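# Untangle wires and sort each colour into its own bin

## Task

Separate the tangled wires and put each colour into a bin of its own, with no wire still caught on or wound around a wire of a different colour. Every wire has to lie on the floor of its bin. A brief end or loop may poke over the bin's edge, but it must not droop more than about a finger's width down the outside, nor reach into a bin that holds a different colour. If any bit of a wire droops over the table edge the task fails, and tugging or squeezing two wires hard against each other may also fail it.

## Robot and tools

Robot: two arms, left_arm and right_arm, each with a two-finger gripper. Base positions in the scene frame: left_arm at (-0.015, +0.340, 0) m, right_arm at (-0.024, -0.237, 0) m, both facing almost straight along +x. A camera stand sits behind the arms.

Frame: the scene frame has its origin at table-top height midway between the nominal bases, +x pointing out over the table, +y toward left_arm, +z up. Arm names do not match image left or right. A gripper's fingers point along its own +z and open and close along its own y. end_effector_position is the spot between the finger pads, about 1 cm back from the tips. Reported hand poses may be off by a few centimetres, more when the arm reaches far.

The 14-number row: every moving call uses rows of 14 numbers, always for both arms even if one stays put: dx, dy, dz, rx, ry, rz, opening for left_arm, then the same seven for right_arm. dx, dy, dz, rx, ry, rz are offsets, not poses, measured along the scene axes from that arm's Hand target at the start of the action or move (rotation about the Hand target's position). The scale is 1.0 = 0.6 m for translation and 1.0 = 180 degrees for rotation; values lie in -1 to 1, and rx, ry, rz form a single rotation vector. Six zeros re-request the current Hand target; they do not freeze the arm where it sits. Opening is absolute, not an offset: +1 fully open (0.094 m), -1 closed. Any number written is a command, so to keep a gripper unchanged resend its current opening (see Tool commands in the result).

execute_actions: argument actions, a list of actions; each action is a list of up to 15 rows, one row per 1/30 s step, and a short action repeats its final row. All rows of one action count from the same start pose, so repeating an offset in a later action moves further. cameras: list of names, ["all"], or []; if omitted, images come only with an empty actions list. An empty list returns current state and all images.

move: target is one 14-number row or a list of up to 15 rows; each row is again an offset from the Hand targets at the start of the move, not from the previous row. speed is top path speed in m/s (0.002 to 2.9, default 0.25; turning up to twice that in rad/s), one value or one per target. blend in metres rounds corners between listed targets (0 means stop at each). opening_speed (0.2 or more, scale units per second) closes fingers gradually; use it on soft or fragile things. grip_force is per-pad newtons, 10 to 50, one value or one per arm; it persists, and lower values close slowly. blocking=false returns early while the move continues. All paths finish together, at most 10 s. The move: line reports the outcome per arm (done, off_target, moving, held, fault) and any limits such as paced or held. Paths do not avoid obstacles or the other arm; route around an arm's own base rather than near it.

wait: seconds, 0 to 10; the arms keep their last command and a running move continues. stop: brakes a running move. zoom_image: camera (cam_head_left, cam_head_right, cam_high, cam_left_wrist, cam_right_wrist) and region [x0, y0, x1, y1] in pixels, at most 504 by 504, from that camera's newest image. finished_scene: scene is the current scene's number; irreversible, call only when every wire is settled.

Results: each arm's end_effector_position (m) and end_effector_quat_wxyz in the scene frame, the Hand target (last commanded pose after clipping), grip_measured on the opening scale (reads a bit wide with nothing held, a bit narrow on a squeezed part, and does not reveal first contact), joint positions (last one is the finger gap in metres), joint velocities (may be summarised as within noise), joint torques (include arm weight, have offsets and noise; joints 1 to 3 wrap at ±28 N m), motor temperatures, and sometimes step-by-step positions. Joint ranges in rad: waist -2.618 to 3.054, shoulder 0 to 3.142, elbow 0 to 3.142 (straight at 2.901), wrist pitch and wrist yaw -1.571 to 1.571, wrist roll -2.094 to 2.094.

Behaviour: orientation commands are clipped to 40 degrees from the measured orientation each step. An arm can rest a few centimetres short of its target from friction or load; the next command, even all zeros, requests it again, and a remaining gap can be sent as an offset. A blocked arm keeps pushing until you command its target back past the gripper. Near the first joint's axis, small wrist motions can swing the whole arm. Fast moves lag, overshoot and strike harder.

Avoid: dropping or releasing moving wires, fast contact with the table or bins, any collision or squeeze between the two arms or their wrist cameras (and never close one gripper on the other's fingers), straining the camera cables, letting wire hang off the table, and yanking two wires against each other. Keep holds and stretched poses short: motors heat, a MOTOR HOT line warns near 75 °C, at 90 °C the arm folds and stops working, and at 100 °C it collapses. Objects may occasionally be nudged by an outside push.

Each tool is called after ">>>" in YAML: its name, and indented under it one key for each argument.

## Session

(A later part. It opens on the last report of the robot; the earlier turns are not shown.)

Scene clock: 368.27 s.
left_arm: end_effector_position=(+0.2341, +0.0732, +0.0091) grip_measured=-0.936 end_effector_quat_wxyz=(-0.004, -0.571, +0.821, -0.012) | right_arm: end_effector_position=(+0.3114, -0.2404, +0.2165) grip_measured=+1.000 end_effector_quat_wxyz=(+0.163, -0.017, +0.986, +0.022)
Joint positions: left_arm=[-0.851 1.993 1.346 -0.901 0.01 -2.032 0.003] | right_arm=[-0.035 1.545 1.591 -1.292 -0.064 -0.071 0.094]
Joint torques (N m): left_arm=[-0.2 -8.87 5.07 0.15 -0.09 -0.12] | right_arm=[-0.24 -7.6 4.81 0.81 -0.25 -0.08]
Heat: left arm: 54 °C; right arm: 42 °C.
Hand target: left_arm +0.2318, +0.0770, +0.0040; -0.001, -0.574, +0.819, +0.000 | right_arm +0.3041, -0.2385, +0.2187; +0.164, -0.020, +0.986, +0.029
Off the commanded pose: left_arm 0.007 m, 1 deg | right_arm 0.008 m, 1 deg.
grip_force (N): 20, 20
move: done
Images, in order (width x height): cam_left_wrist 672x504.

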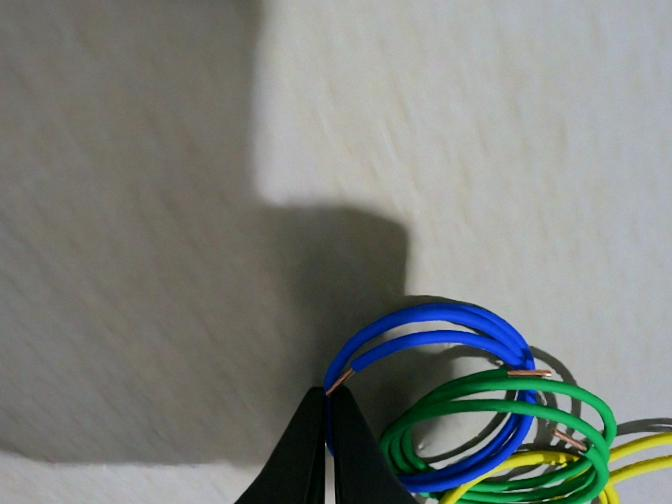

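>>> move:
  target: [0,0,0.15,0,0,0,-0.97,0,0,0,0,0,0,1]
  cameras: ["all"]
  speed: 0.08

>>> zoom_image:
  camera: "cam_high"
  region: [190, 180, 340, 320]

>>> zoom_image:
  camera: "cam_left_wrist"
  region: [280, 180, 600, 420]

Scene clock: 378.37 s.
left_arm: end_effector_position=(+0.2323, +0.0752, +0.0831) grip_measured=-0.937 end_effector_quat_wxyz=(-0.006, -0.571, +0.821, +0.003) | right_arm: end_effector_position=(+0.3114, -0.2404, +0.2165) grip_measured=+1.000 end_effector_quat_wxyz=(+0.163, -0.017, +0.986, +0.022)
Joint positions: left_arm=[-0.851 1.937 1.571 -1.214 0.01 -2.032 0.003] | right_arm=[-0.035 1.545 1.591 -1.292 -0.064 -0.071 0.094]
Joint torques (N m): left_arm=[-0.27 -11.17 6.67 -0.09 -0.02 -0.08] | right_arm=[-0.23 -7.6 4.82 0.81 -0.25 -0.08]
Heat: left arm: 54 °C; right arm: 42 °C.
Hand target: left_arm +0.2318, +0.0770, +0.0940; -0.001, -0.574, +0.819, +0.000 | right_arm +0.3041, -0.2385, +0.2187; +0.164, -0.020, +0.986, +0.029
Off the commanded pose: left_arm 0.011 m, 1 deg | right_arm 0.008 m, 1 deg.
grip_force (N): 20, 20
move: off_target (left_arm)

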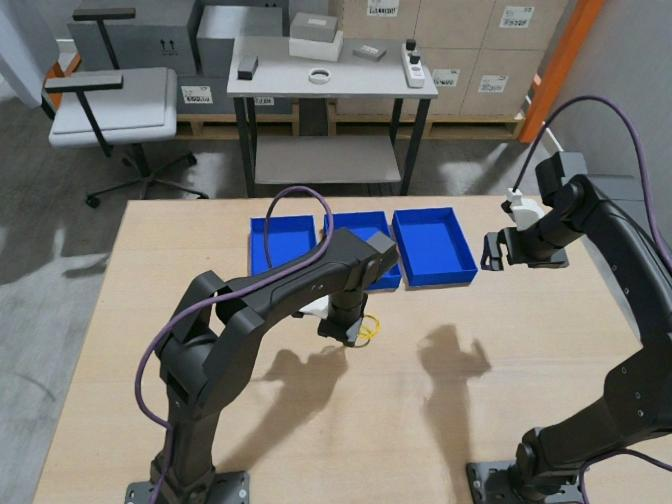

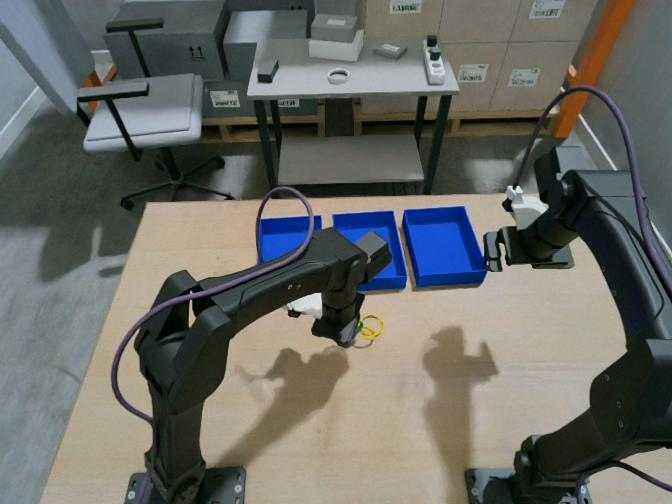

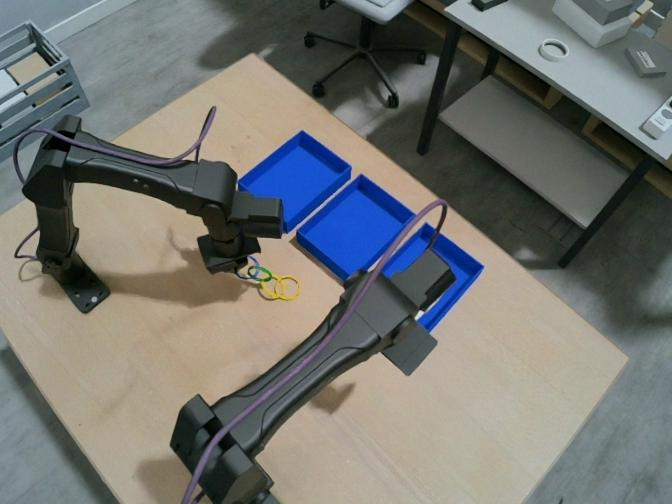

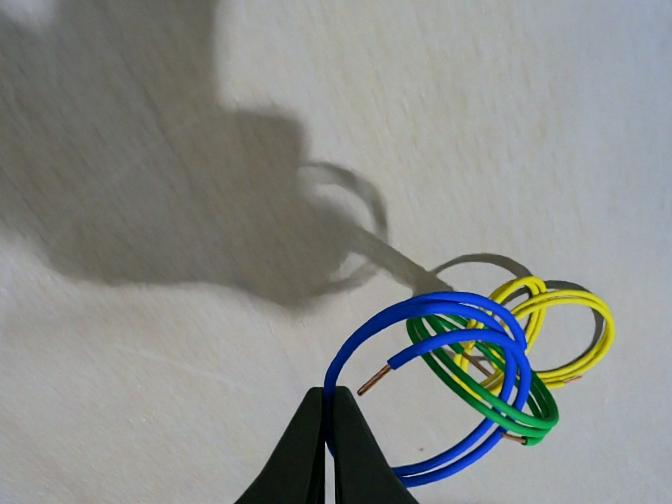

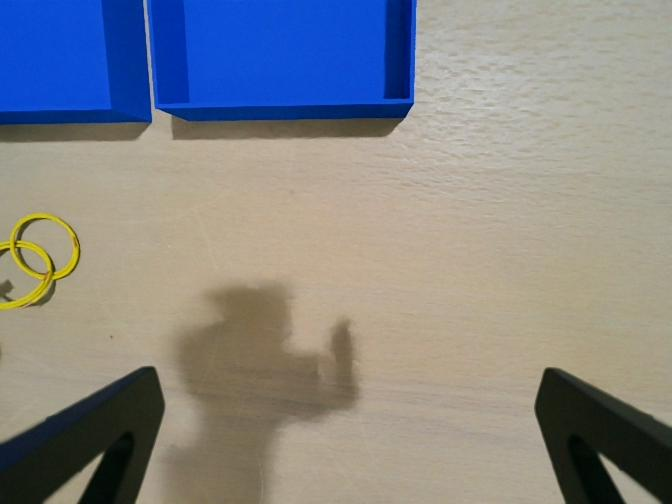

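Scaled by 3.360 from the camera's 672x504 image, which has a finer 960x720 frame.

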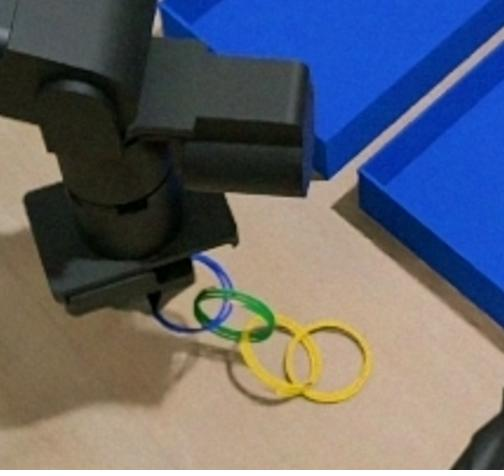

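Scaled by 1.575 from the camera's 672x504 image, which has a finer 960x720 frame.

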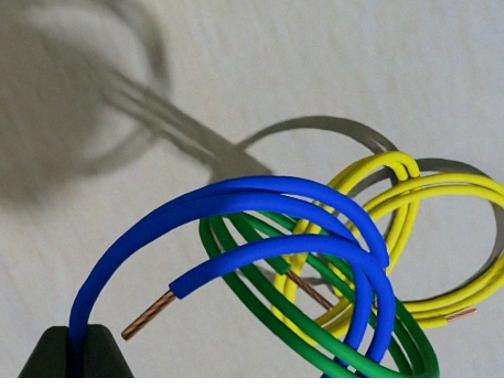

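>>> move:
  target:
    - [0,0,-0.145,0,0,0,-0.97,0,0,0,0,0,0,1]
    - [0,0,-0.145,0,0,0,-0.6,0,0,0,0,0,0,1]
    - [0,0,-0.03,0,0,0,-0.6,0,0,0,0,0,0,1]
  cameras: ["cam_left_wrist"]
  speed: 0.1
  opening_speed: 0.5

>>> zoom_image:
  camera: "cam_left_wrist"
  region: [300, 180, 500, 390]

Scene clock: 421.87 s.
left_arm: end_effector_position=(+0.2324, +0.0751, +0.0667) grip_measured=-0.603 end_effector_quat_wxyz=(-0.005, -0.571, +0.821, +0.001) | right_arm: end_effector_position=(+0.3114, -0.2404, +0.2165) grip_measured=+1.000 end_effector_quat_wxyz=(+0.163, -0.017, +0.986, +0.022)
Joint positions: left_arm=[-0.851 1.943 1.514 -1.145 0.01 -2.032 0.019] | right_arm=[-0.035 1.545 1.591 -1.292 -0.064 -0.071 0.094]
Joint torques (N m): left_arm=[-0.25 -11.07 6.67 -0.06 -0.08 -0.12] | right_arm=[-0.21 -7.58 4.81 0.81 -0.25 -0.07]
Motor temperatures (°C): left_arm=[33 59 46 32 31 33 35] | right_arm=[31 43 39 37 34 32 33]
Heat: left arm: 59 °C; right arm: 43 °C.
Hand target: left_arm +0.2318, +0.0770, +0.0760; -0.001, -0.574, +0.819, +0.000 | right_arm +0.3041, -0.2385, +0.2187; +0.164, -0.020, +0.986, +0.029
Off the commanded pose: left_arm 0.010 m, 1 deg | right_arm 0.008 m, 1 deg.
grip_force (N): 20, 20
move: done
Images, in order (width x height): cam_left_wrist 672x504.

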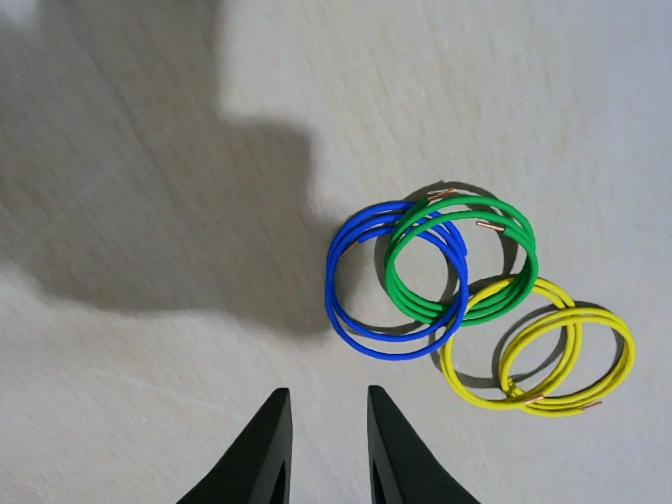

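Scaled by 2.400 from the camera's 672x504 image, which has a finer 960x720 frame.

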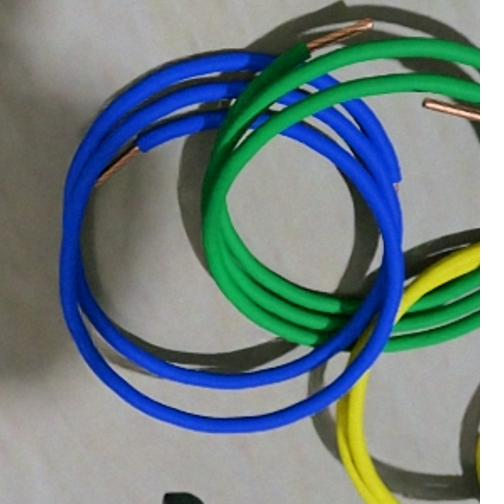

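>>> move:
  target: [0.028,0.026,-0.036,0,0,-0.361,-0.75,0,0,0,0,0,0,1]
  cameras: ["cam_left_wrist"]

>>> zoom_image:
  camera: "cam_left_wrist"
  region: [250, 250, 500, 500]

Scene clock: 481.03 s.
left_arm: end_effector_position=(+0.2452, +0.0894, +0.0591) grip_measured=-0.747 end_effector_quat_wxyz=(-0.004, -0.045, +0.999, -0.003) | right_arm: end_effector_position=(+0.3114, -0.2404, +0.2165) grip_measured=+1.000 end_effector_quat_wxyz=(+0.163, -0.017, +0.986, +0.022)
Joint positions: left_arm=[-0.798 1.943 1.483 -1.113 0.01 -0.854 0.012] | right_arm=[-0.035 1.545 1.591 -1.292 -0.064 -0.071 0.094]
Joint torques (N m): left_arm=[0.72 -9.37 4.38 0.34 -0.08 0.08] | right_arm=[-0.24 -7.6 4.82 0.81 -0.25 -0.07]
Motor temperatures (°C): left_arm=[33 60 49 32 31 33 34] | right_arm=[31 43 39 37 34 32 33]
Heat: left arm: 60 °C; right arm: 43 °C.
Hand target: left_arm +0.2485, +0.0926, +0.0544; +0.000, -0.045, +0.999, +0.001 | right_arm +0.3041, -0.2385, +0.2187; +0.164, -0.020, +0.986, +0.029
Off the commanded pose: left_arm 0.007 m, 1 deg | right_arm 0.008 m, 1 deg.
grip_force (N): 20, 20
move: done
Images, in order (width x height): cam_left_wrist 672x504.

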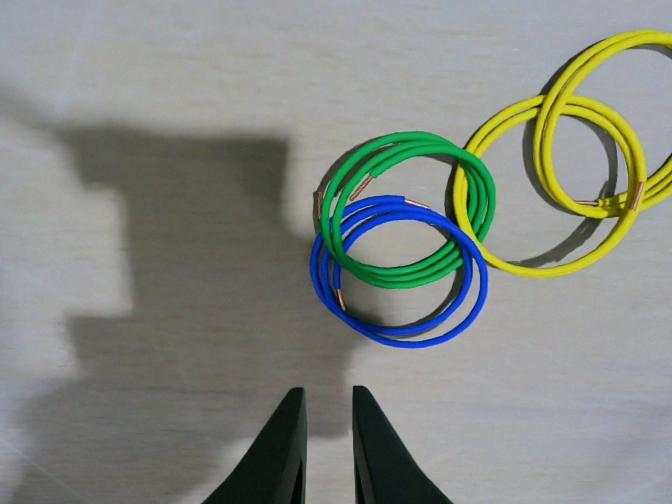

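Scaled by 2.016 from the camera's 672x504 image, which has a finer 960x720 frame.

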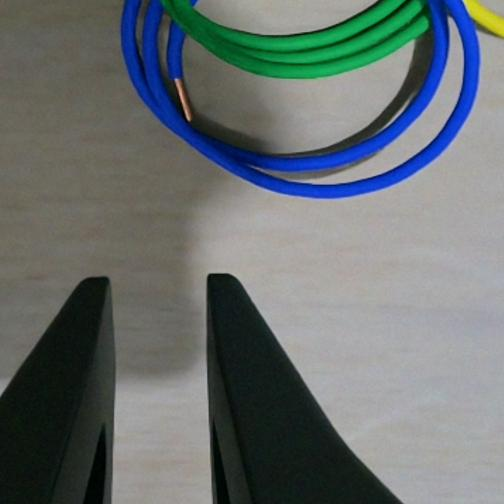

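>>> zoom_image:
  camera: "cam_left_wrist"
  region: [295, 115, 505, 355]

Scaled by 2.100 from the camera's 672x504 image, which has a finer 960x720 frame.

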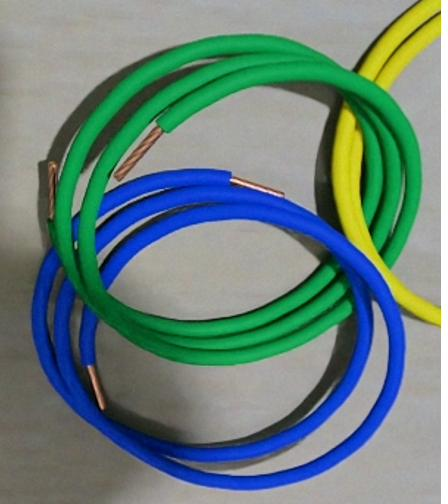

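>>> move:
  target: [0.0055,0.011,-0.057,0,0,0,-0.83,0,0,0,0,0,0,1]
  cameras: ["cam_left_wrist"]
  speed: 0.1

>>> zoom_image:
  camera: "cam_left_wrist"
  region: [260, 240, 500, 480]

Scene clock: 527.03 s.
left_arm: end_effector_position=(+0.2491, +0.0961, +0.0275) grip_measured=-0.827 end_effector_quat_wxyz=(-0.002, -0.046, +0.999, -0.005) | right_arm: end_effector_position=(+0.3114, -0.2404, +0.2165) grip_measured=+1.000 end_effector_quat_wxyz=(+0.163, -0.017, +0.986, +0.022)
Joint positions: left_arm=[-0.777 1.964 1.382 -0.985 0.01 -0.834 0.008] | right_arm=[-0.035 1.545 1.591 -1.292 -0.064 -0.071 0.094]
Joint torques (N m): left_arm=[0.62 -8.62 4.64 0.33 -0.04 0.1] | right_arm=[-0.21 -7.6 4.81 0.81 -0.25 -0.07]
Motor temperatures (°C): left_arm=[33 57 47 32 31 33 34] | right_arm=[31 43 39 37 34 32 33]
Heat: left arm: 57 °C; right arm: 43 °C.
Hand target: left_arm +0.2520, +0.0992, +0.0203; +0.000, -0.045, +0.999, +0.001 | right_arm +0.3041, -0.2385, +0.2187; +0.164, -0.020, +0.986, +0.029
Off the commanded pose: left_arm 0.008 m, 1 deg | right_arm 0.008 m, 1 deg.
grip_force (N): 20, 20
move: done
Images, in order (width x height): cam_left_wrist 672x504.

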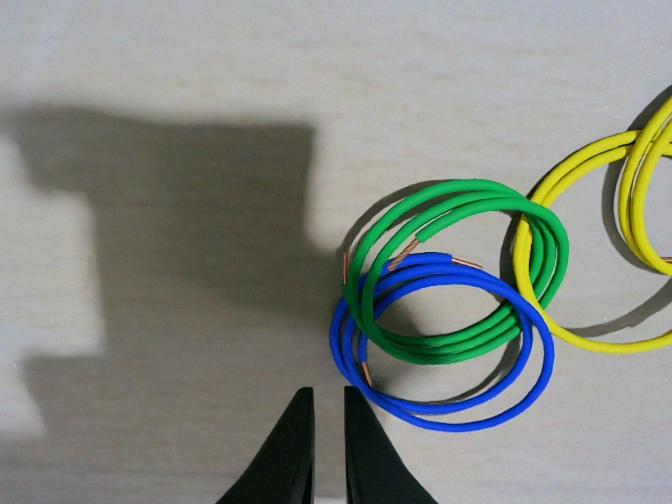

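Scaled by 2.100 from the camera's 672x504 image, which has a finer 960x720 frame.

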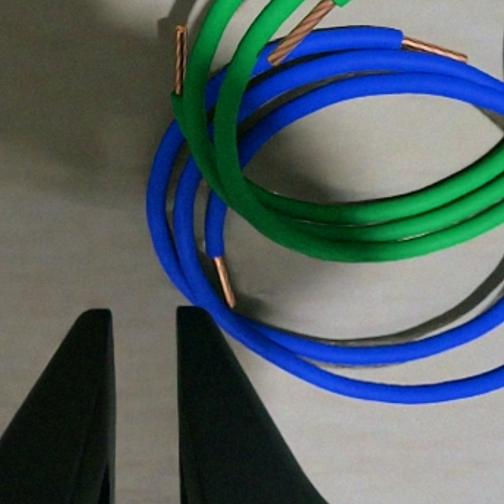

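>>> move:
  target: [0.002,0.002,-0.032,0,0,0,-0.83,0,0,0,0,0,0,1]
  cameras: ["cam_left_wrist"]
  speed: 0.05

>>> zoom_image:
  camera: "cam_left_wrist"
  region: [260, 260, 500, 500]

Scene clock: 539.93 s.
left_arm: end_effector_position=(+0.2505, +0.0967, +0.0092) grip_measured=-0.827 end_effector_quat_wxyz=(-0.002, -0.045, +0.999, -0.006) | right_arm: end_effector_position=(+0.3114, -0.2404, +0.2165) grip_measured=+1.000 end_effector_quat_wxyz=(+0.163, -0.017, +0.986, +0.022)
Joint positions: left_arm=[-0.773 1.99 1.342 -0.917 0.01 -0.83 0.008] | right_arm=[-0.035 1.545 1.591 -1.292 -0.064 -0.071 0.094]
Joint torques (N m): left_arm=[0.65 -8.34 4.34 0.39 -0.05 0.03] | right_arm=[-0.23 -7.58 4.82 0.81 -0.25 -0.08]
Heat: left arm: 54 °C; right arm: 43 °C.
Hand target: left_arm +0.2532, +0.1004, +0.0011; +0.000, -0.045, +0.999, +0.001 | right_arm +0.3041, -0.2385, +0.2187; +0.164, -0.020, +0.986, +0.029
Off the commanded pose: left_arm 0.009 m, 1 deg | right_arm 0.008 m, 1 deg.
grip_force (N): 20, 20
move: done
Images, in order (width x height): cam_left_wrist 672x504.

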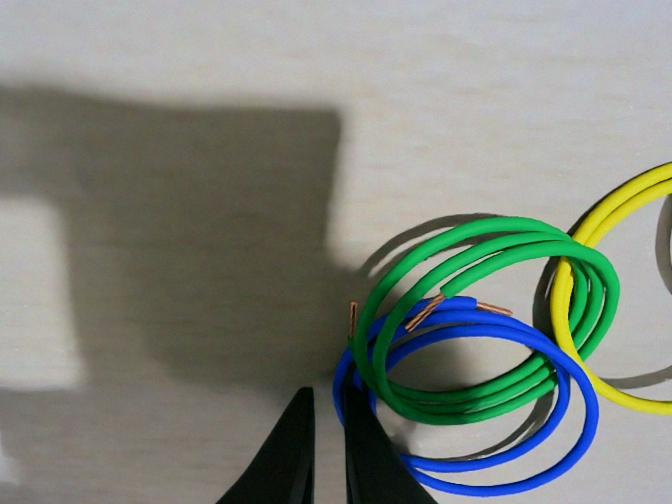

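Scaled by 2.100 from the camera's 672x504 image, which has a finer 960x720 frame.

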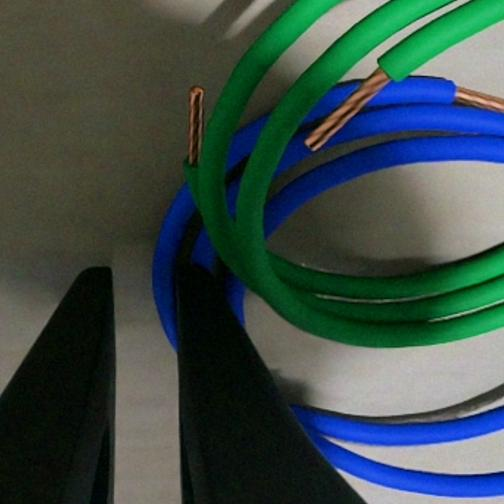

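>>> move:
  target: [0,0,0.008,0,0,0,-1,0,0,0,0,0,0,1]
  cameras: ["cam_left_wrist"]
  grip_force: 30
  opening_speed: 0.3

>>> zoom_image:
  camera: "cam_left_wrist"
  region: [260, 260, 500, 500]

Scene clock: 550.20 s.
left_arm: end_effector_position=(+0.2505, +0.0967, +0.0092) grip_measured=-0.985 end_effector_quat_wxyz=(-0.002, -0.045, +0.999, -0.006) | right_arm: end_effector_position=(+0.3114, -0.2404, +0.2165) grip_measured=+1.000 end_effector_quat_wxyz=(+0.163, -0.017, +0.986, +0.022)
Joint positions: left_arm=[-0.773 1.99 1.342 -0.917 0.01 -0.829 0.001] | right_arm=[-0.035 1.545 1.591 -1.292 -0.064 -0.071 0.094]
Joint torques (N m): left_arm=[0.68 -9.03 5.24 0.23 -0.11 0.07] | right_arm=[-0.24 -7.58 4.81 0.81 -0.25 -0.08]
Motor temperatures (°C): left_arm=[33 52 46 32 31 33 34] | right_arm=[31 43 39 37 34 32 33]
Heat: left arm: 52 °C; right arm: 43 °C.
Hand target: left_arm +0.2532, +0.1004, +0.0059; +0.000, -0.045, +0.999, +0.001 | right_arm +0.3041, -0.2385, +0.2187; +0.164, -0.020, +0.986, +0.029
Off the commanded pose: left_arm 0.006 m, 1 deg | right_arm 0.008 m, 1 deg.
grip_force (N): 30, 30
move: done
Images, in order (width x height): cam_left_wrist 672x504.

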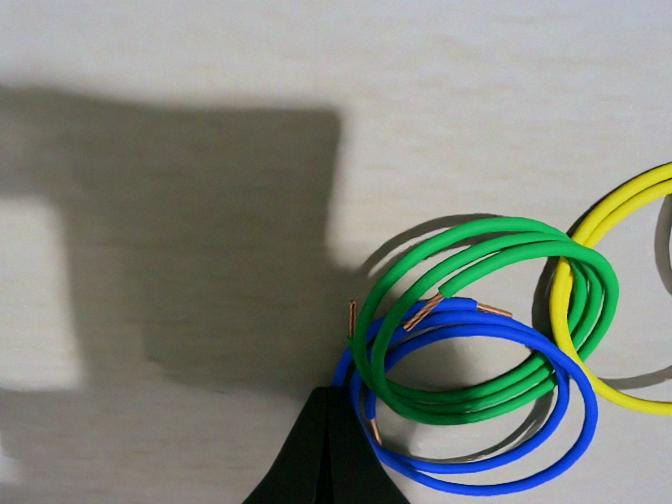

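Scaled by 2.100 from the camera's 672x504 image, which has a finer 960x720 frame.

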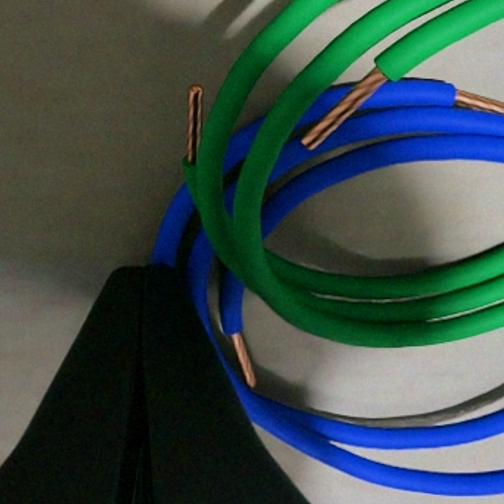

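>>> move:
  target:
    - [0,0,0.015,0,0,0,-1,0,0,0,0,0,0,1]
    - [-0.035,0.035,0.02,0,0,0,-1,0,0,0,0,0,0,1]
  cameras: ["cam_left_wrist"]
  speed: 0.05

>>> zoom_image:
  camera: "cam_left_wrist"
  region: [270, 240, 530, 500]

Scene clock: 558.70 s.
left_arm: end_effector_position=(+0.2288, +0.1185, +0.0137) grip_measured=-0.985 end_effector_quat_wxyz=(-0.011, -0.045, +0.999, +0.004) | right_arm: end_effector_position=(+0.3114, -0.2404, +0.2165) grip_measured=+1.000 end_effector_quat_wxyz=(+0.163, -0.017, +0.986, +0.022)
Joint positions: left_arm=[-0.769 1.901 1.235 -0.926 0.01 -0.825 0.001] | right_arm=[-0.035 1.545 1.591 -1.292 -0.064 -0.071 0.094]
Joint torques (N m): left_arm=[0.54 -10.91 4.25 0.23 -0.05 0.01] | right_arm=[-0.23 -7.6 4.82 0.81 -0.25 -0.07]
Heat: left arm: 51 °C; right arm: 43 °C.
Hand target: left_arm +0.2321, +0.1214, +0.0179; +0.000, -0.045, +0.999, +0.001 | right_arm +0.3041, -0.2385, +0.2187; +0.164, -0.020, +0.986, +0.029
Off the commanded pose: left_arm 0.006 m, 1 deg | right_arm 0.008 m, 1 deg.
grip_force (N): 30, 30
move: done
Images, in order (width x height): cam_left_wrist 672x504.

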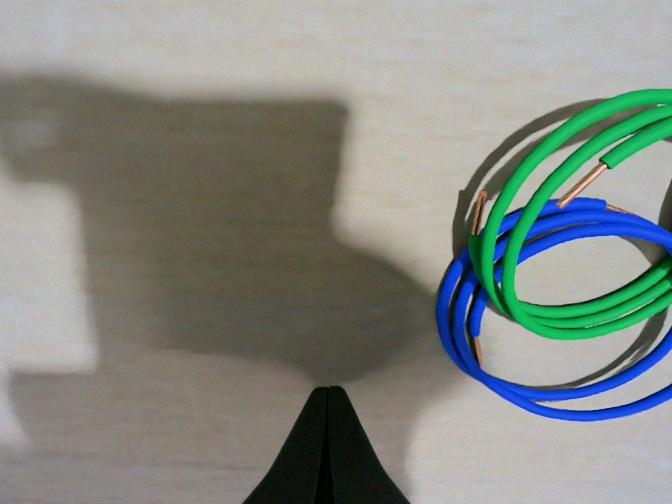

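Scaled by 1.938 from the camera's 672x504 image, which has a finer 960x720 frame.

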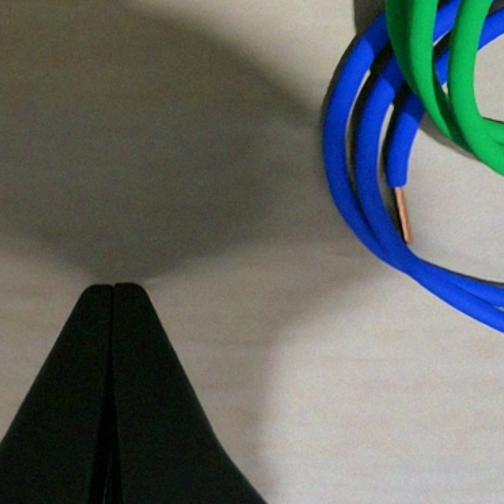

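>>> move:
  target:
    - [0,0,0.02,0,0,0,-0.83,0,0,0,0,0,0,1]
    - [0.035,-0.035,0.02,0,0,0,-0.83,0,0,0,0,0,0,1]
  cameras: ["cam_left_wrist"]
  speed: 0.15

>>> zoom_image:
  camera: "cam_left_wrist"
  region: [270, 240, 530, 500]

Scene clock: 572.17 s.
left_arm: end_effector_position=(+0.2519, +0.0977, +0.0319) grip_measured=-0.833 end_effector_quat_wxyz=(+0.003, -0.045, +0.999, -0.011) | right_arm: end_effector_position=(+0.3114, -0.2404, +0.2165) grip_measured=+1.000 end_effector_quat_wxyz=(+0.163, -0.017, +0.986, +0.022)
Joint positions: left_arm=[-0.769 1.948 1.378 -0.981 0.01 -0.825 0.008] | right_arm=[-0.035 1.545 1.591 -1.292 -0.064 -0.071 0.094]
Joint torques (N m): left_arm=[0.17 -8.43 6.49 0.06 -0.11 -0.01] | right_arm=[-0.23 -7.6 4.82 0.81 -0.25 -0.08]
Heat: left arm: 51 °C; right arm: 43 °C.
Hand target: left_arm +0.2532, +0.1004, +0.0299; +0.000, -0.045, +0.999, +0.001 | right_arm +0.3041, -0.2385, +0.2187; +0.164, -0.020, +0.986, +0.029
Off the commanded pose: left_arm 0.004 m, 1 deg | right_arm 0.008 m, 1 deg.
grip_force (N): 30, 30
move: done
Images, in order (width x height): cam_left_wrist 672x504.

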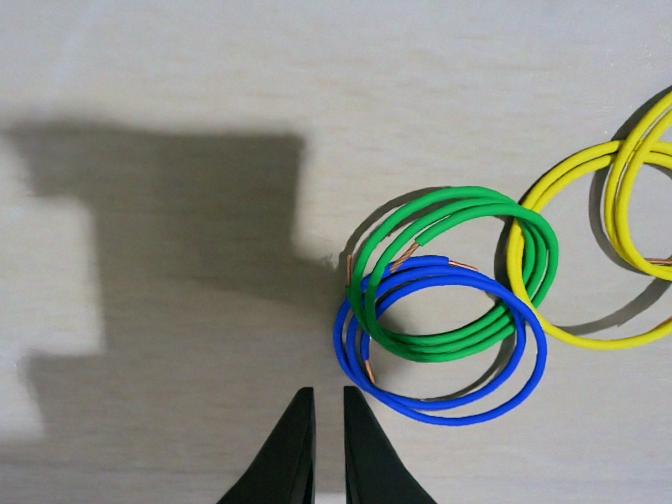

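Scaled by 1.938 from the camera's 672x504 image, which has a finer 960x720 frame.

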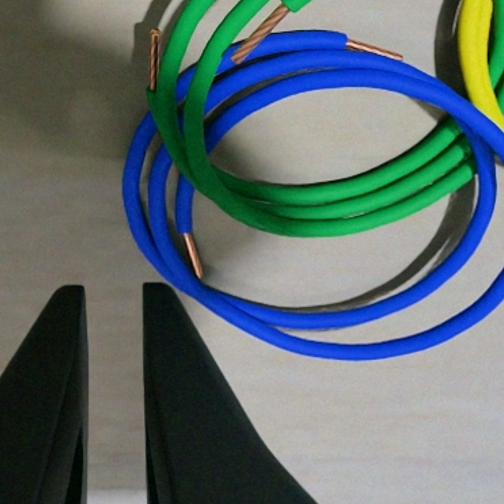

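>>> move:
  target:
    - [0,0.003,-0.045,0,0,0,-0.83,0,0,0,0,0,0,1]
    - [0,0.003,-0.063,0,0,0,-0.83,0,0,0,0,0,0,1]
  cameras: ["cam_left_wrist"]
  speed: 0.05

>>> zoom_image:
  camera: "cam_left_wrist"
  region: [260, 260, 500, 500]

Scene clock: 586.47 s.
left_arm: end_effector_position=(+0.2518, +0.0978, +0.0077) grip_measured=-0.833 end_effector_quat_wxyz=(+0.001, -0.045, +0.999, -0.009) | right_arm: end_effector_position=(+0.3114, -0.2404, +0.2165) grip_measured=+1.000 end_effector_quat_wxyz=(+0.163, -0.017, +0.986, +0.022)
Joint positions: left_arm=[-0.769 1.986 1.33 -0.901 0.01 -0.825 0.008] | right_arm=[-0.035 1.545 1.591 -1.292 -0.064 -0.071 0.094]
Joint torques (N m): left_arm=[0.73 -7.53 3.58 0.56 -0.06 0.02] | right_arm=[-0.23 -7.58 4.81 0.81 -0.25 -0.07]
Heat: left arm: 52 °C; right arm: 43 °C.
Hand target: left_arm +0.2531, +0.1023, -0.0079; +0.000, -0.045, +0.999, +0.001 | right_arm +0.3041, -0.2385, +0.2187; +0.164, -0.020, +0.986, +0.029
Off the commanded pose: left_arm 0.016 m, 1 deg | right_arm 0.008 m, 1 deg.
grip_force (N): 30, 30
move: off_target (left_arm)
Images, in order (width x height): cam_left_wrist 672x504.

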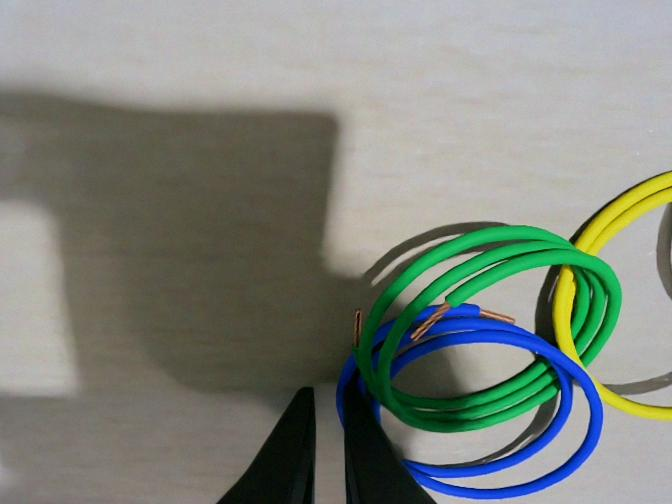

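Scaled by 2.100 from the camera's 672x504 image, which has a finer 960x720 frame.

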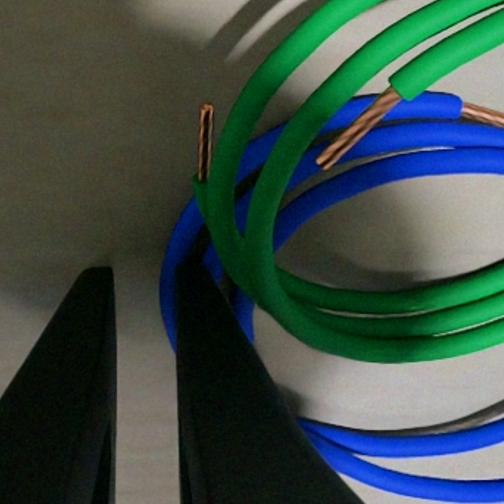

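>>> move:
  target: [0,0,0.008,0,0,0,-1,0,0,0,0,0,0,1]
  cameras: ["cam_left_wrist"]
  opening_speed: 0.2

>>> zoom_image:
  camera: "cam_left_wrist"
  region: [260, 260, 500, 500]

Scene clock: 597.57 s.
left_arm: end_effector_position=(+0.2518, +0.0955, +0.0077) grip_measured=-0.985 end_effector_quat_wxyz=(+0.000, -0.045, +0.999, -0.014) | right_arm: end_effector_position=(+0.3114, -0.2404, +0.2165) grip_measured=+1.000 end_effector_quat_wxyz=(+0.163, -0.017, +0.986, +0.022)
Joint positions: left_arm=[-0.769 1.986 1.33 -0.894 0.02 -0.825 0.001] | right_arm=[-0.035 1.545 1.591 -1.292 -0.064 -0.071 0.094]
Joint torques (N m): left_arm=[0.53 -7.9 4.38 0.36 -0.15 0.1] | right_arm=[-0.23 -7.6 4.82 0.81 -0.25 -0.08]
Heat: left arm: 51 °C; right arm: 43 °C.
Hand target: left_arm +0.2532, +0.1022, -0.0031; +0.000, -0.045, +0.999, +0.001 | right_arm +0.3041, -0.2385, +0.2187; +0.164, -0.020, +0.986, +0.029
Off the commanded pose: left_arm 0.013 m, 2 deg | right_arm 0.008 m, 1 deg.
grip_force (N): 30, 30
move: off_target (left_arm)
Images, in order (width x height): cam_left_wrist 672x504.

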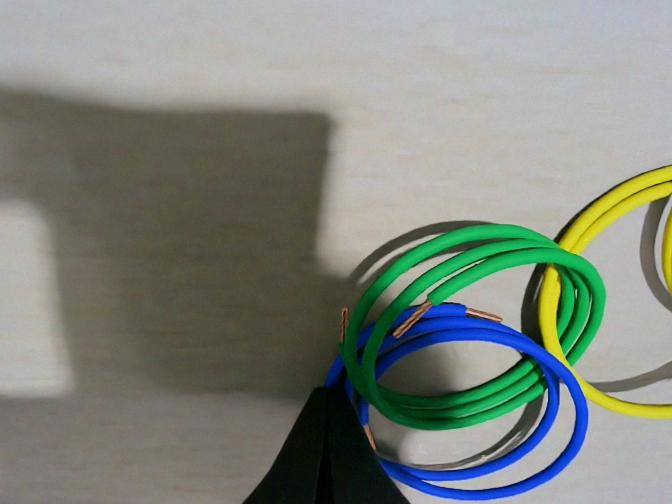

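Scaled by 2.100 from the camera's 672x504 image, which has a finer 960x720 frame.

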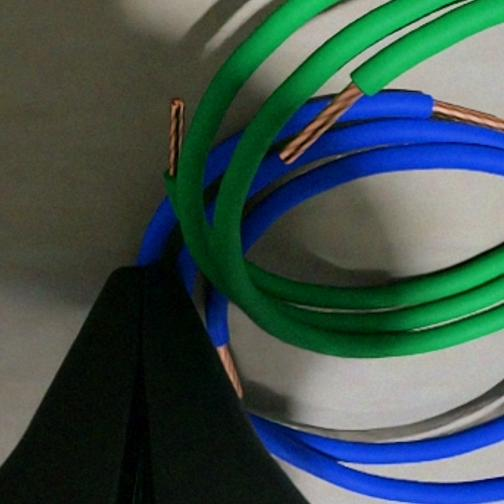

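>>> move:
  target: [-0.006,0.006,0.02,0,0,0,-1,0,0,0,0,0,0,1]
  cameras: ["cam_left_wrist"]
  grip_force: 50
  speed: 0.03

>>> zoom_image:
  camera: "cam_left_wrist"
  region: [260, 260, 500, 500]

Scene clock: 606.27 s.
left_arm: end_effector_position=(+0.2519, +0.0954, +0.0082) grip_measured=-0.987 end_effector_quat_wxyz=(+0.001, -0.045, +0.999, -0.015) | right_arm: end_effector_position=(+0.3114, -0.2404, +0.2165) grip_measured=+1.000 end_effector_quat_wxyz=(+0.163, -0.017, +0.986, +0.022)
Joint positions: left_arm=[-0.769 1.985 1.33 -0.894 0.02 -0.825 0.001] | right_arm=[-0.035 1.545 1.591 -1.292 -0.064 -0.071 0.094]
Joint torques (N m): left_arm=[0.59 -10.67 4.25 0.04 -0.14 0.08] | right_arm=[-0.23 -7.6 4.81 0.81 -0.25 -0.08]
Heat: left arm: 51 °C; right arm: 43 °C.
Hand target: left_arm +0.2496, +0.1058, +0.0088; +0.000, -0.045, +0.999, +0.001 | right_arm +0.3041, -0.2385, +0.2187; +0.164, -0.020, +0.986, +0.029
Off the commanded pose: left_arm 0.011 m, 2 deg | right_arm 0.008 m, 1 deg.
move: off_target (left_arm)
Images, in order (width x height): cam_left_wrist 672x504.

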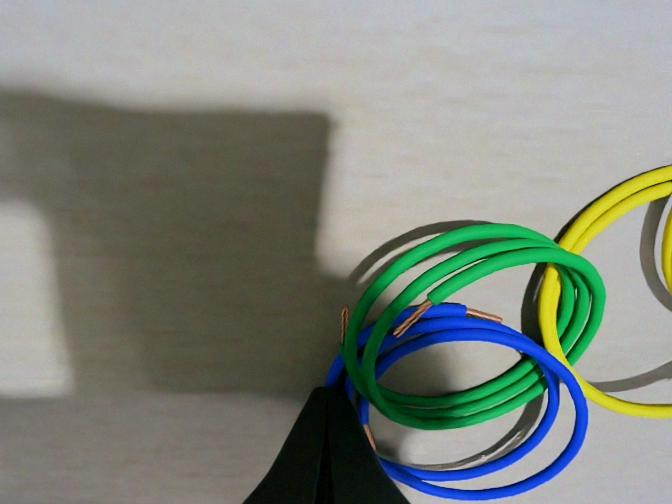

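Scaled by 2.100 from the camera's 672x504 image, which has a finer 960x720 frame.

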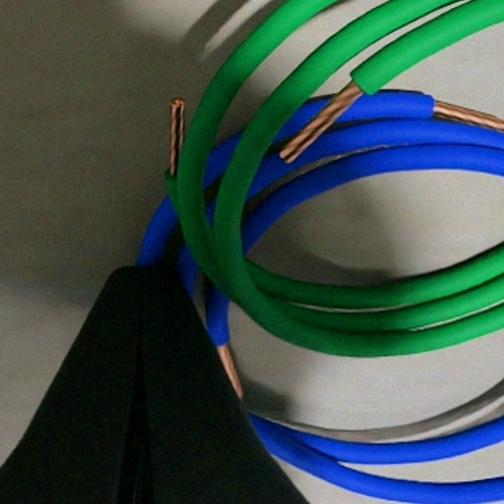

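>>> move:
  target:
    - [-0.006,0.0,0.02,0,0,0,-1,0,0,0,0,0,0,1]
    - [-0.03,0.01,0.03,0,0,0,-1,0,0,0,0,0,0,1]
  cameras: ["cam_left_wrist"]
  speed: 0.05

>>> zoom_image:
  camera: "cam_left_wrist"
  region: [260, 220, 500, 460]

Scene clock: 635.07 s.
left_arm: end_effector_position=(+0.2364, +0.1071, +0.0231) grip_measured=-0.987 end_effector_quat_wxyz=(-0.002, -0.043, +0.999, -0.007) | right_arm: end_effector_position=(+0.3114, -0.2404, +0.2165) grip_measured=+1.000 end_effector_quat_wxyz=(+0.163, -0.017, +0.986, +0.022)
Joint positions: left_arm=[-0.777 1.907 1.285 -0.941 0.014 -0.828 0.001] | right_arm=[-0.035 1.545 1.591 -1.292 -0.064 -0.071 0.094]
Joint torques (N m): left_arm=[-0.47 -11.17 4.18 0.06 -0.08 -0.11] | right_arm=[-0.23 -7.58 4.82 0.81 -0.25 -0.08]
Heat: left arm: 51 °C; right arm: 43 °C.
Hand target: left_arm +0.2315, +0.1118, +0.0269; +0.000, -0.045, +0.999, +0.001 | right_arm +0.3041, -0.2385, +0.2187; +0.164, -0.020, +0.986, +0.029
Off the commanded pose: left_arm 0.008 m, 1 deg | right_arm 0.008 m, 1 deg.
move: done
Images, in order (width x height): cam_left_wrist 672x504.

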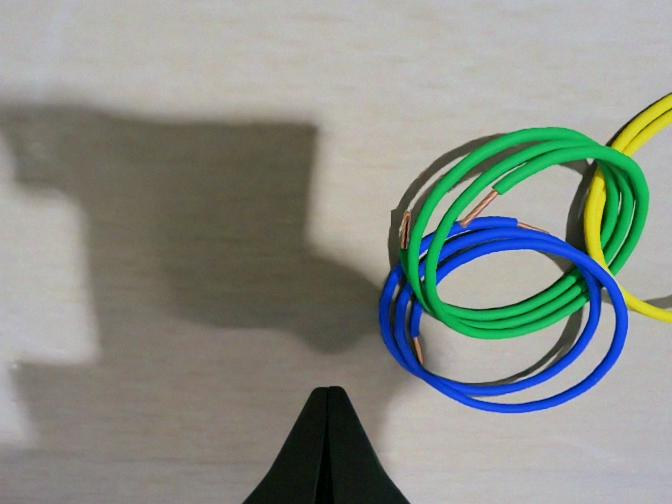

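Scaled by 2.100 from the camera's 672x504 image, which has a finer 960x720 frame.

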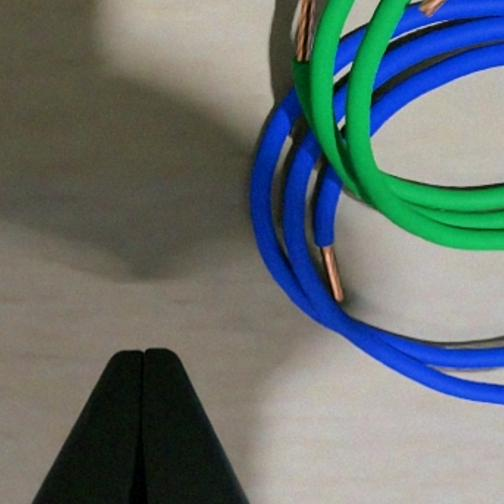

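>>> move:
  target:
    - [0,0,0.04,0,0,0,-0.8,0,0,0,0,0,0,1]
    - [0.013,-0.1347,0.03,0,0,-0.167,-0.8,0,0,0,0,0,0,1]
  blend: [0.01,0]
  cameras: ["cam_left_wrist"]

>>> zoom_image:
  camera: "cam_left_wrist"
  region: [180, 160, 420, 400]

Scene clock: 718.60 s.
left_arm: end_effector_position=(+0.2387, +0.0310, +0.0473) grip_measured=-0.803 end_effector_quat_wxyz=(+0.004, +0.209, +0.978, -0.009) | right_arm: end_effector_position=(+0.3114, -0.2404, +0.2165) grip_measured=+1.000 end_effector_quat_wxyz=(+0.163, -0.017, +0.986, +0.022)
Joint positions: left_arm=[-0.915 2.081 1.636 -1.109 0.01 -0.459 0.009] | right_arm=[-0.035 1.545 1.591 -1.292 -0.064 -0.071 0.094]
Joint torques (N m): left_arm=[-0.36 -9.33 7.09 0.01 -0.07 0.08] | right_arm=[-0.23 -7.6 4.82 0.81 -0.25 -0.07]
Heat: left arm: 54 °C; right arm: 44 °C.
Hand target: left_arm +0.2393, +0.0309, +0.0448; +0.000, +0.216, +0.976, +0.001 | right_arm +0.3041, -0.2385, +0.2187; +0.164, -0.020, +0.986, +0.029
Off the commanded pose: left_arm 0.002 m, 1 deg | right_arm 0.008 m, 1 deg.
move: done
Images, in order (width x height): cam_left_wrist 672x504.

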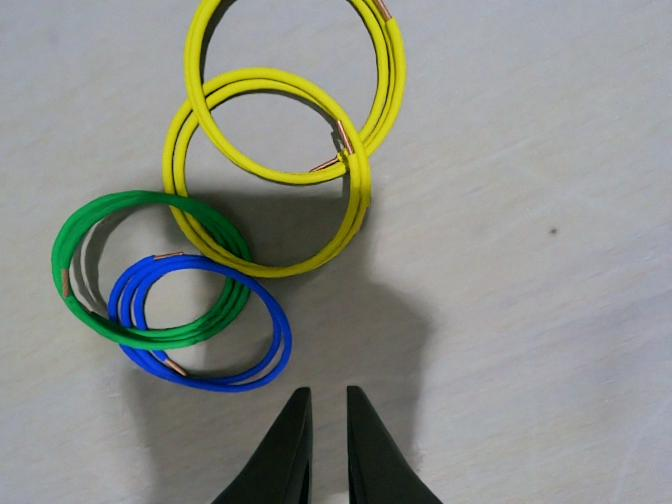

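Scaled by 2.100 from the camera's 672x504 image, which has a finer 960x720 frame.

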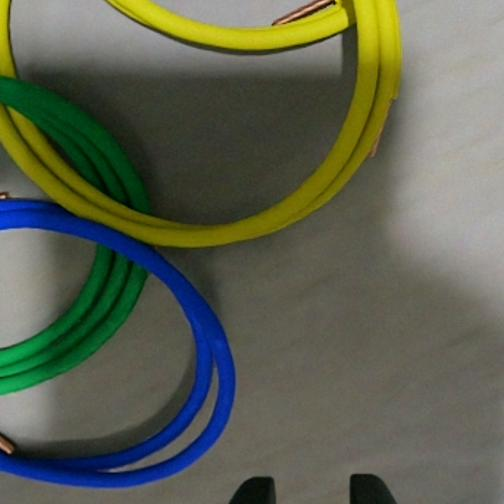

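>>> move:
  target: [-0.032,0.0373,-0.035,0,0,0,-0.8,0,0,0,0,0,0,1]
  cameras: ["cam_left_wrist"]
  speed: 0.15

>>> zoom_image:
  camera: "cam_left_wrist"
  region: [220, 260, 440, 460]

Scene clock: 746.50 s.
left_arm: end_effector_position=(+0.2180, +0.0562, +0.0186) grip_measured=-0.803 end_effector_quat_wxyz=(-0.016, +0.209, +0.978, +0.006) | right_arm: end_effector_position=(+0.3114, -0.2404, +0.2165) grip_measured=+1.000 end_effector_quat_wxyz=(+0.163, -0.017, +0.986, +0.022)
Joint positions: left_arm=[-0.915 2.036 1.451 -1.018 0.01 -0.458 0.009] | right_arm=[-0.035 1.545 1.591 -1.292 -0.064 -0.071 0.094]
Joint torques (N m): left_arm=[-0.51 -12.34 4.48 0.29 -0.06 0.06] | right_arm=[-0.24 -7.6 4.81 0.81 -0.25 -0.07]
Heat: left arm: 51 °C; right arm: 44 °C.
Hand target: left_arm +0.2201, +0.0533, +0.0239; +0.000, +0.216, +0.976, +0.001 | right_arm +0.3041, -0.2385, +0.2187; +0.164, -0.020, +0.986, +0.029
Off the commanded pose: left_arm 0.006 m, 2 deg | right_arm 0.008 m, 1 deg.
move: done
Images, in order (width x height): cam_left_wrist 672x504.

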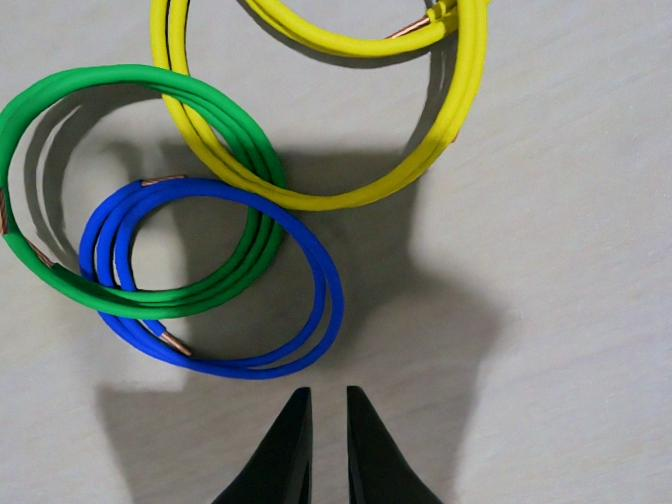

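Scaled by 2.291 from the camera's 672x504 image, which has a finer 960x720 frame.

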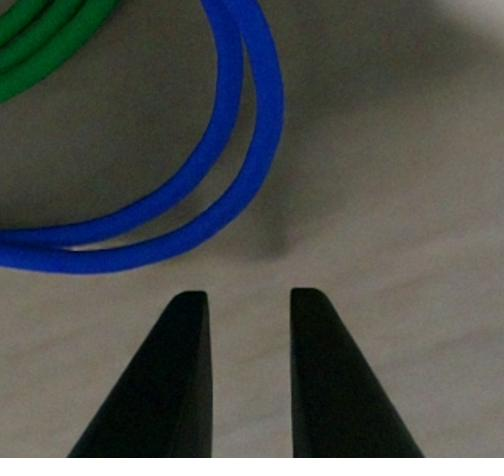

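>>> move:
  target: [0.004,-0.003,0.01,0,0,-0.167,-0.8,0,0,0,0,0,0,1]
  cameras: ["cam_left_wrist"]
  speed: 0.15

>>> zoom_image:
  camera: "cam_left_wrist"
  region: [220, 260, 440, 460]

Scene clock: 764.63 s.
left_arm: end_effector_position=(+0.2189, +0.0568, +0.0186) grip_measured=-0.803 end_effector_quat_wxyz=(-0.016, +0.455, +0.890, +0.005) | right_arm: end_effector_position=(+0.3114, -0.2404, +0.2165) grip_measured=+1.000 end_effector_quat_wxyz=(+0.163, -0.017, +0.986, +0.022)
Joint positions: left_arm=[-0.915 2.036 1.451 -1.018 0.004 0.064 0.009] | right_arm=[-0.035 1.545 1.591 -1.292 -0.064 -0.071 0.094]
Joint torques (N m): left_arm=[-0.39 -12.03 6.54 0.05 -0.08 0.06] | right_arm=[-0.24 -7.6 4.81 0.81 -0.25 -0.07]
Heat: left arm: 54 °C; right arm: 44 °C.
Hand target: left_arm +0.2225, +0.0515, +0.0299; +0.000, +0.462, +0.887, +0.001 | right_arm +0.3041, -0.2385, +0.2187; +0.164, -0.020, +0.986, +0.029
Off the commanded pose: left_arm 0.013 m, 2 deg | right_arm 0.008 m, 1 deg.
move: off_target (left_arm)
Images, in order (width x height): cam_left_wrist 672x504.

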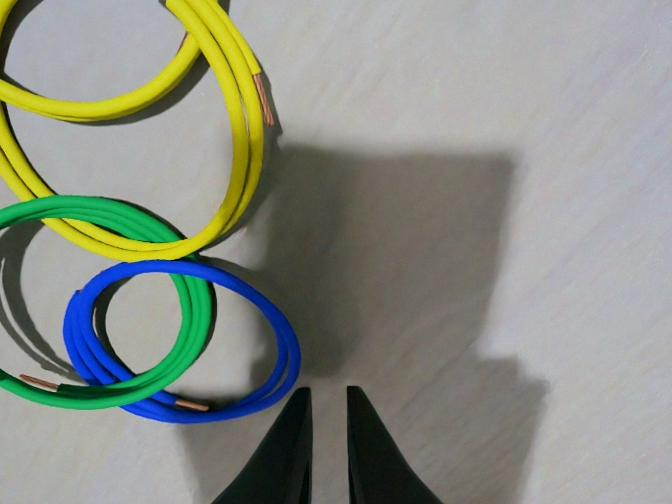

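Scaled by 2.291 from the camera's 672x504 image, which has a finer 960x720 frame.

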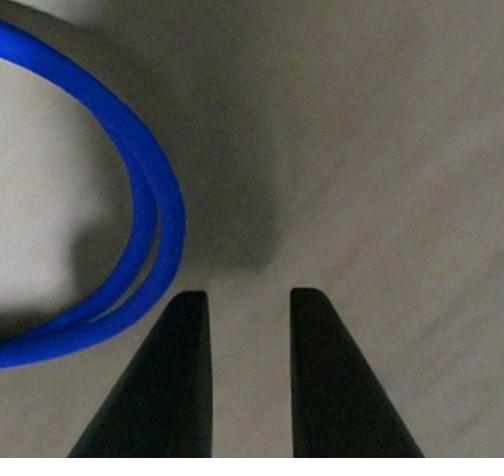

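>>> move:
  target:
    - [0,0,0.06,0,0,0,-0.6,0,0,0,0,0,0,1]
    - [0.05,0.09,0.06,0,0,0.389,-0.6,0,0,0,0,0,0,1]
  blend: [0.02,0]
  cameras: ["cam_left_wrist"]

>>> zoom_image:
  camera: "cam_left_wrist"
  region: [300, 200, 540, 440]

Scene clock: 797.80 s.
left_arm: end_effector_position=(+0.2527, +0.1016, +0.0604) grip_measured=-0.603 end_effector_quat_wxyz=(-0.006, -0.122, +0.992, +0.004) | right_arm: end_effector_position=(+0.3114, -0.2404, +0.2165) grip_measured=+1.000 end_effector_quat_wxyz=(+0.163, -0.017, +0.986, +0.022)
Joint positions: left_arm=[-0.762 1.941 1.486 -1.129 0.004 -0.973 0.019] | right_arm=[-0.035 1.545 1.591 -1.292 -0.064 -0.071 0.094]
Joint torques (N m): left_arm=[0.38 -11.93 4.53 0.21 0 -0.06] | right_arm=[-0.23 -7.6 4.82 0.81 -0.25 -0.07]
Motor temperatures (°C): left_arm=[33 56 49 32 31 33 35] | right_arm=[31 44 39 37 34 32 33]
Heat: left arm: 56 °C; right arm: 44 °C.
Hand target: left_arm +0.2525, +0.1056, +0.0659; +0.000, -0.130, +0.991, +0.001 | right_arm +0.3041, -0.2385, +0.2187; +0.164, -0.020, +0.986, +0.029
Off the commanded pose: left_arm 0.007 m, 1 deg | right_arm 0.008 m, 1 deg.
move: done; blend cut to 0.018 m at target 1
Images, in order (width x height): cam_left_wrist 672x504.

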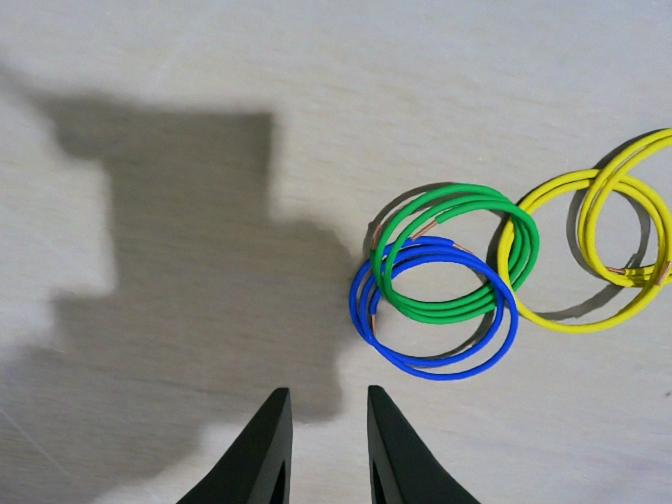

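Scaled by 2.100 from the camera's 672x504 image, which has a finer 960x720 frame.

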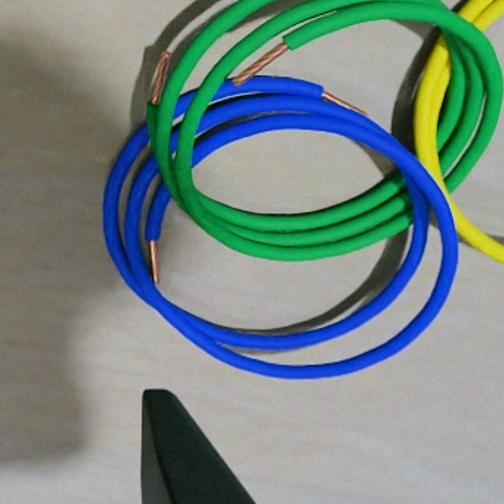

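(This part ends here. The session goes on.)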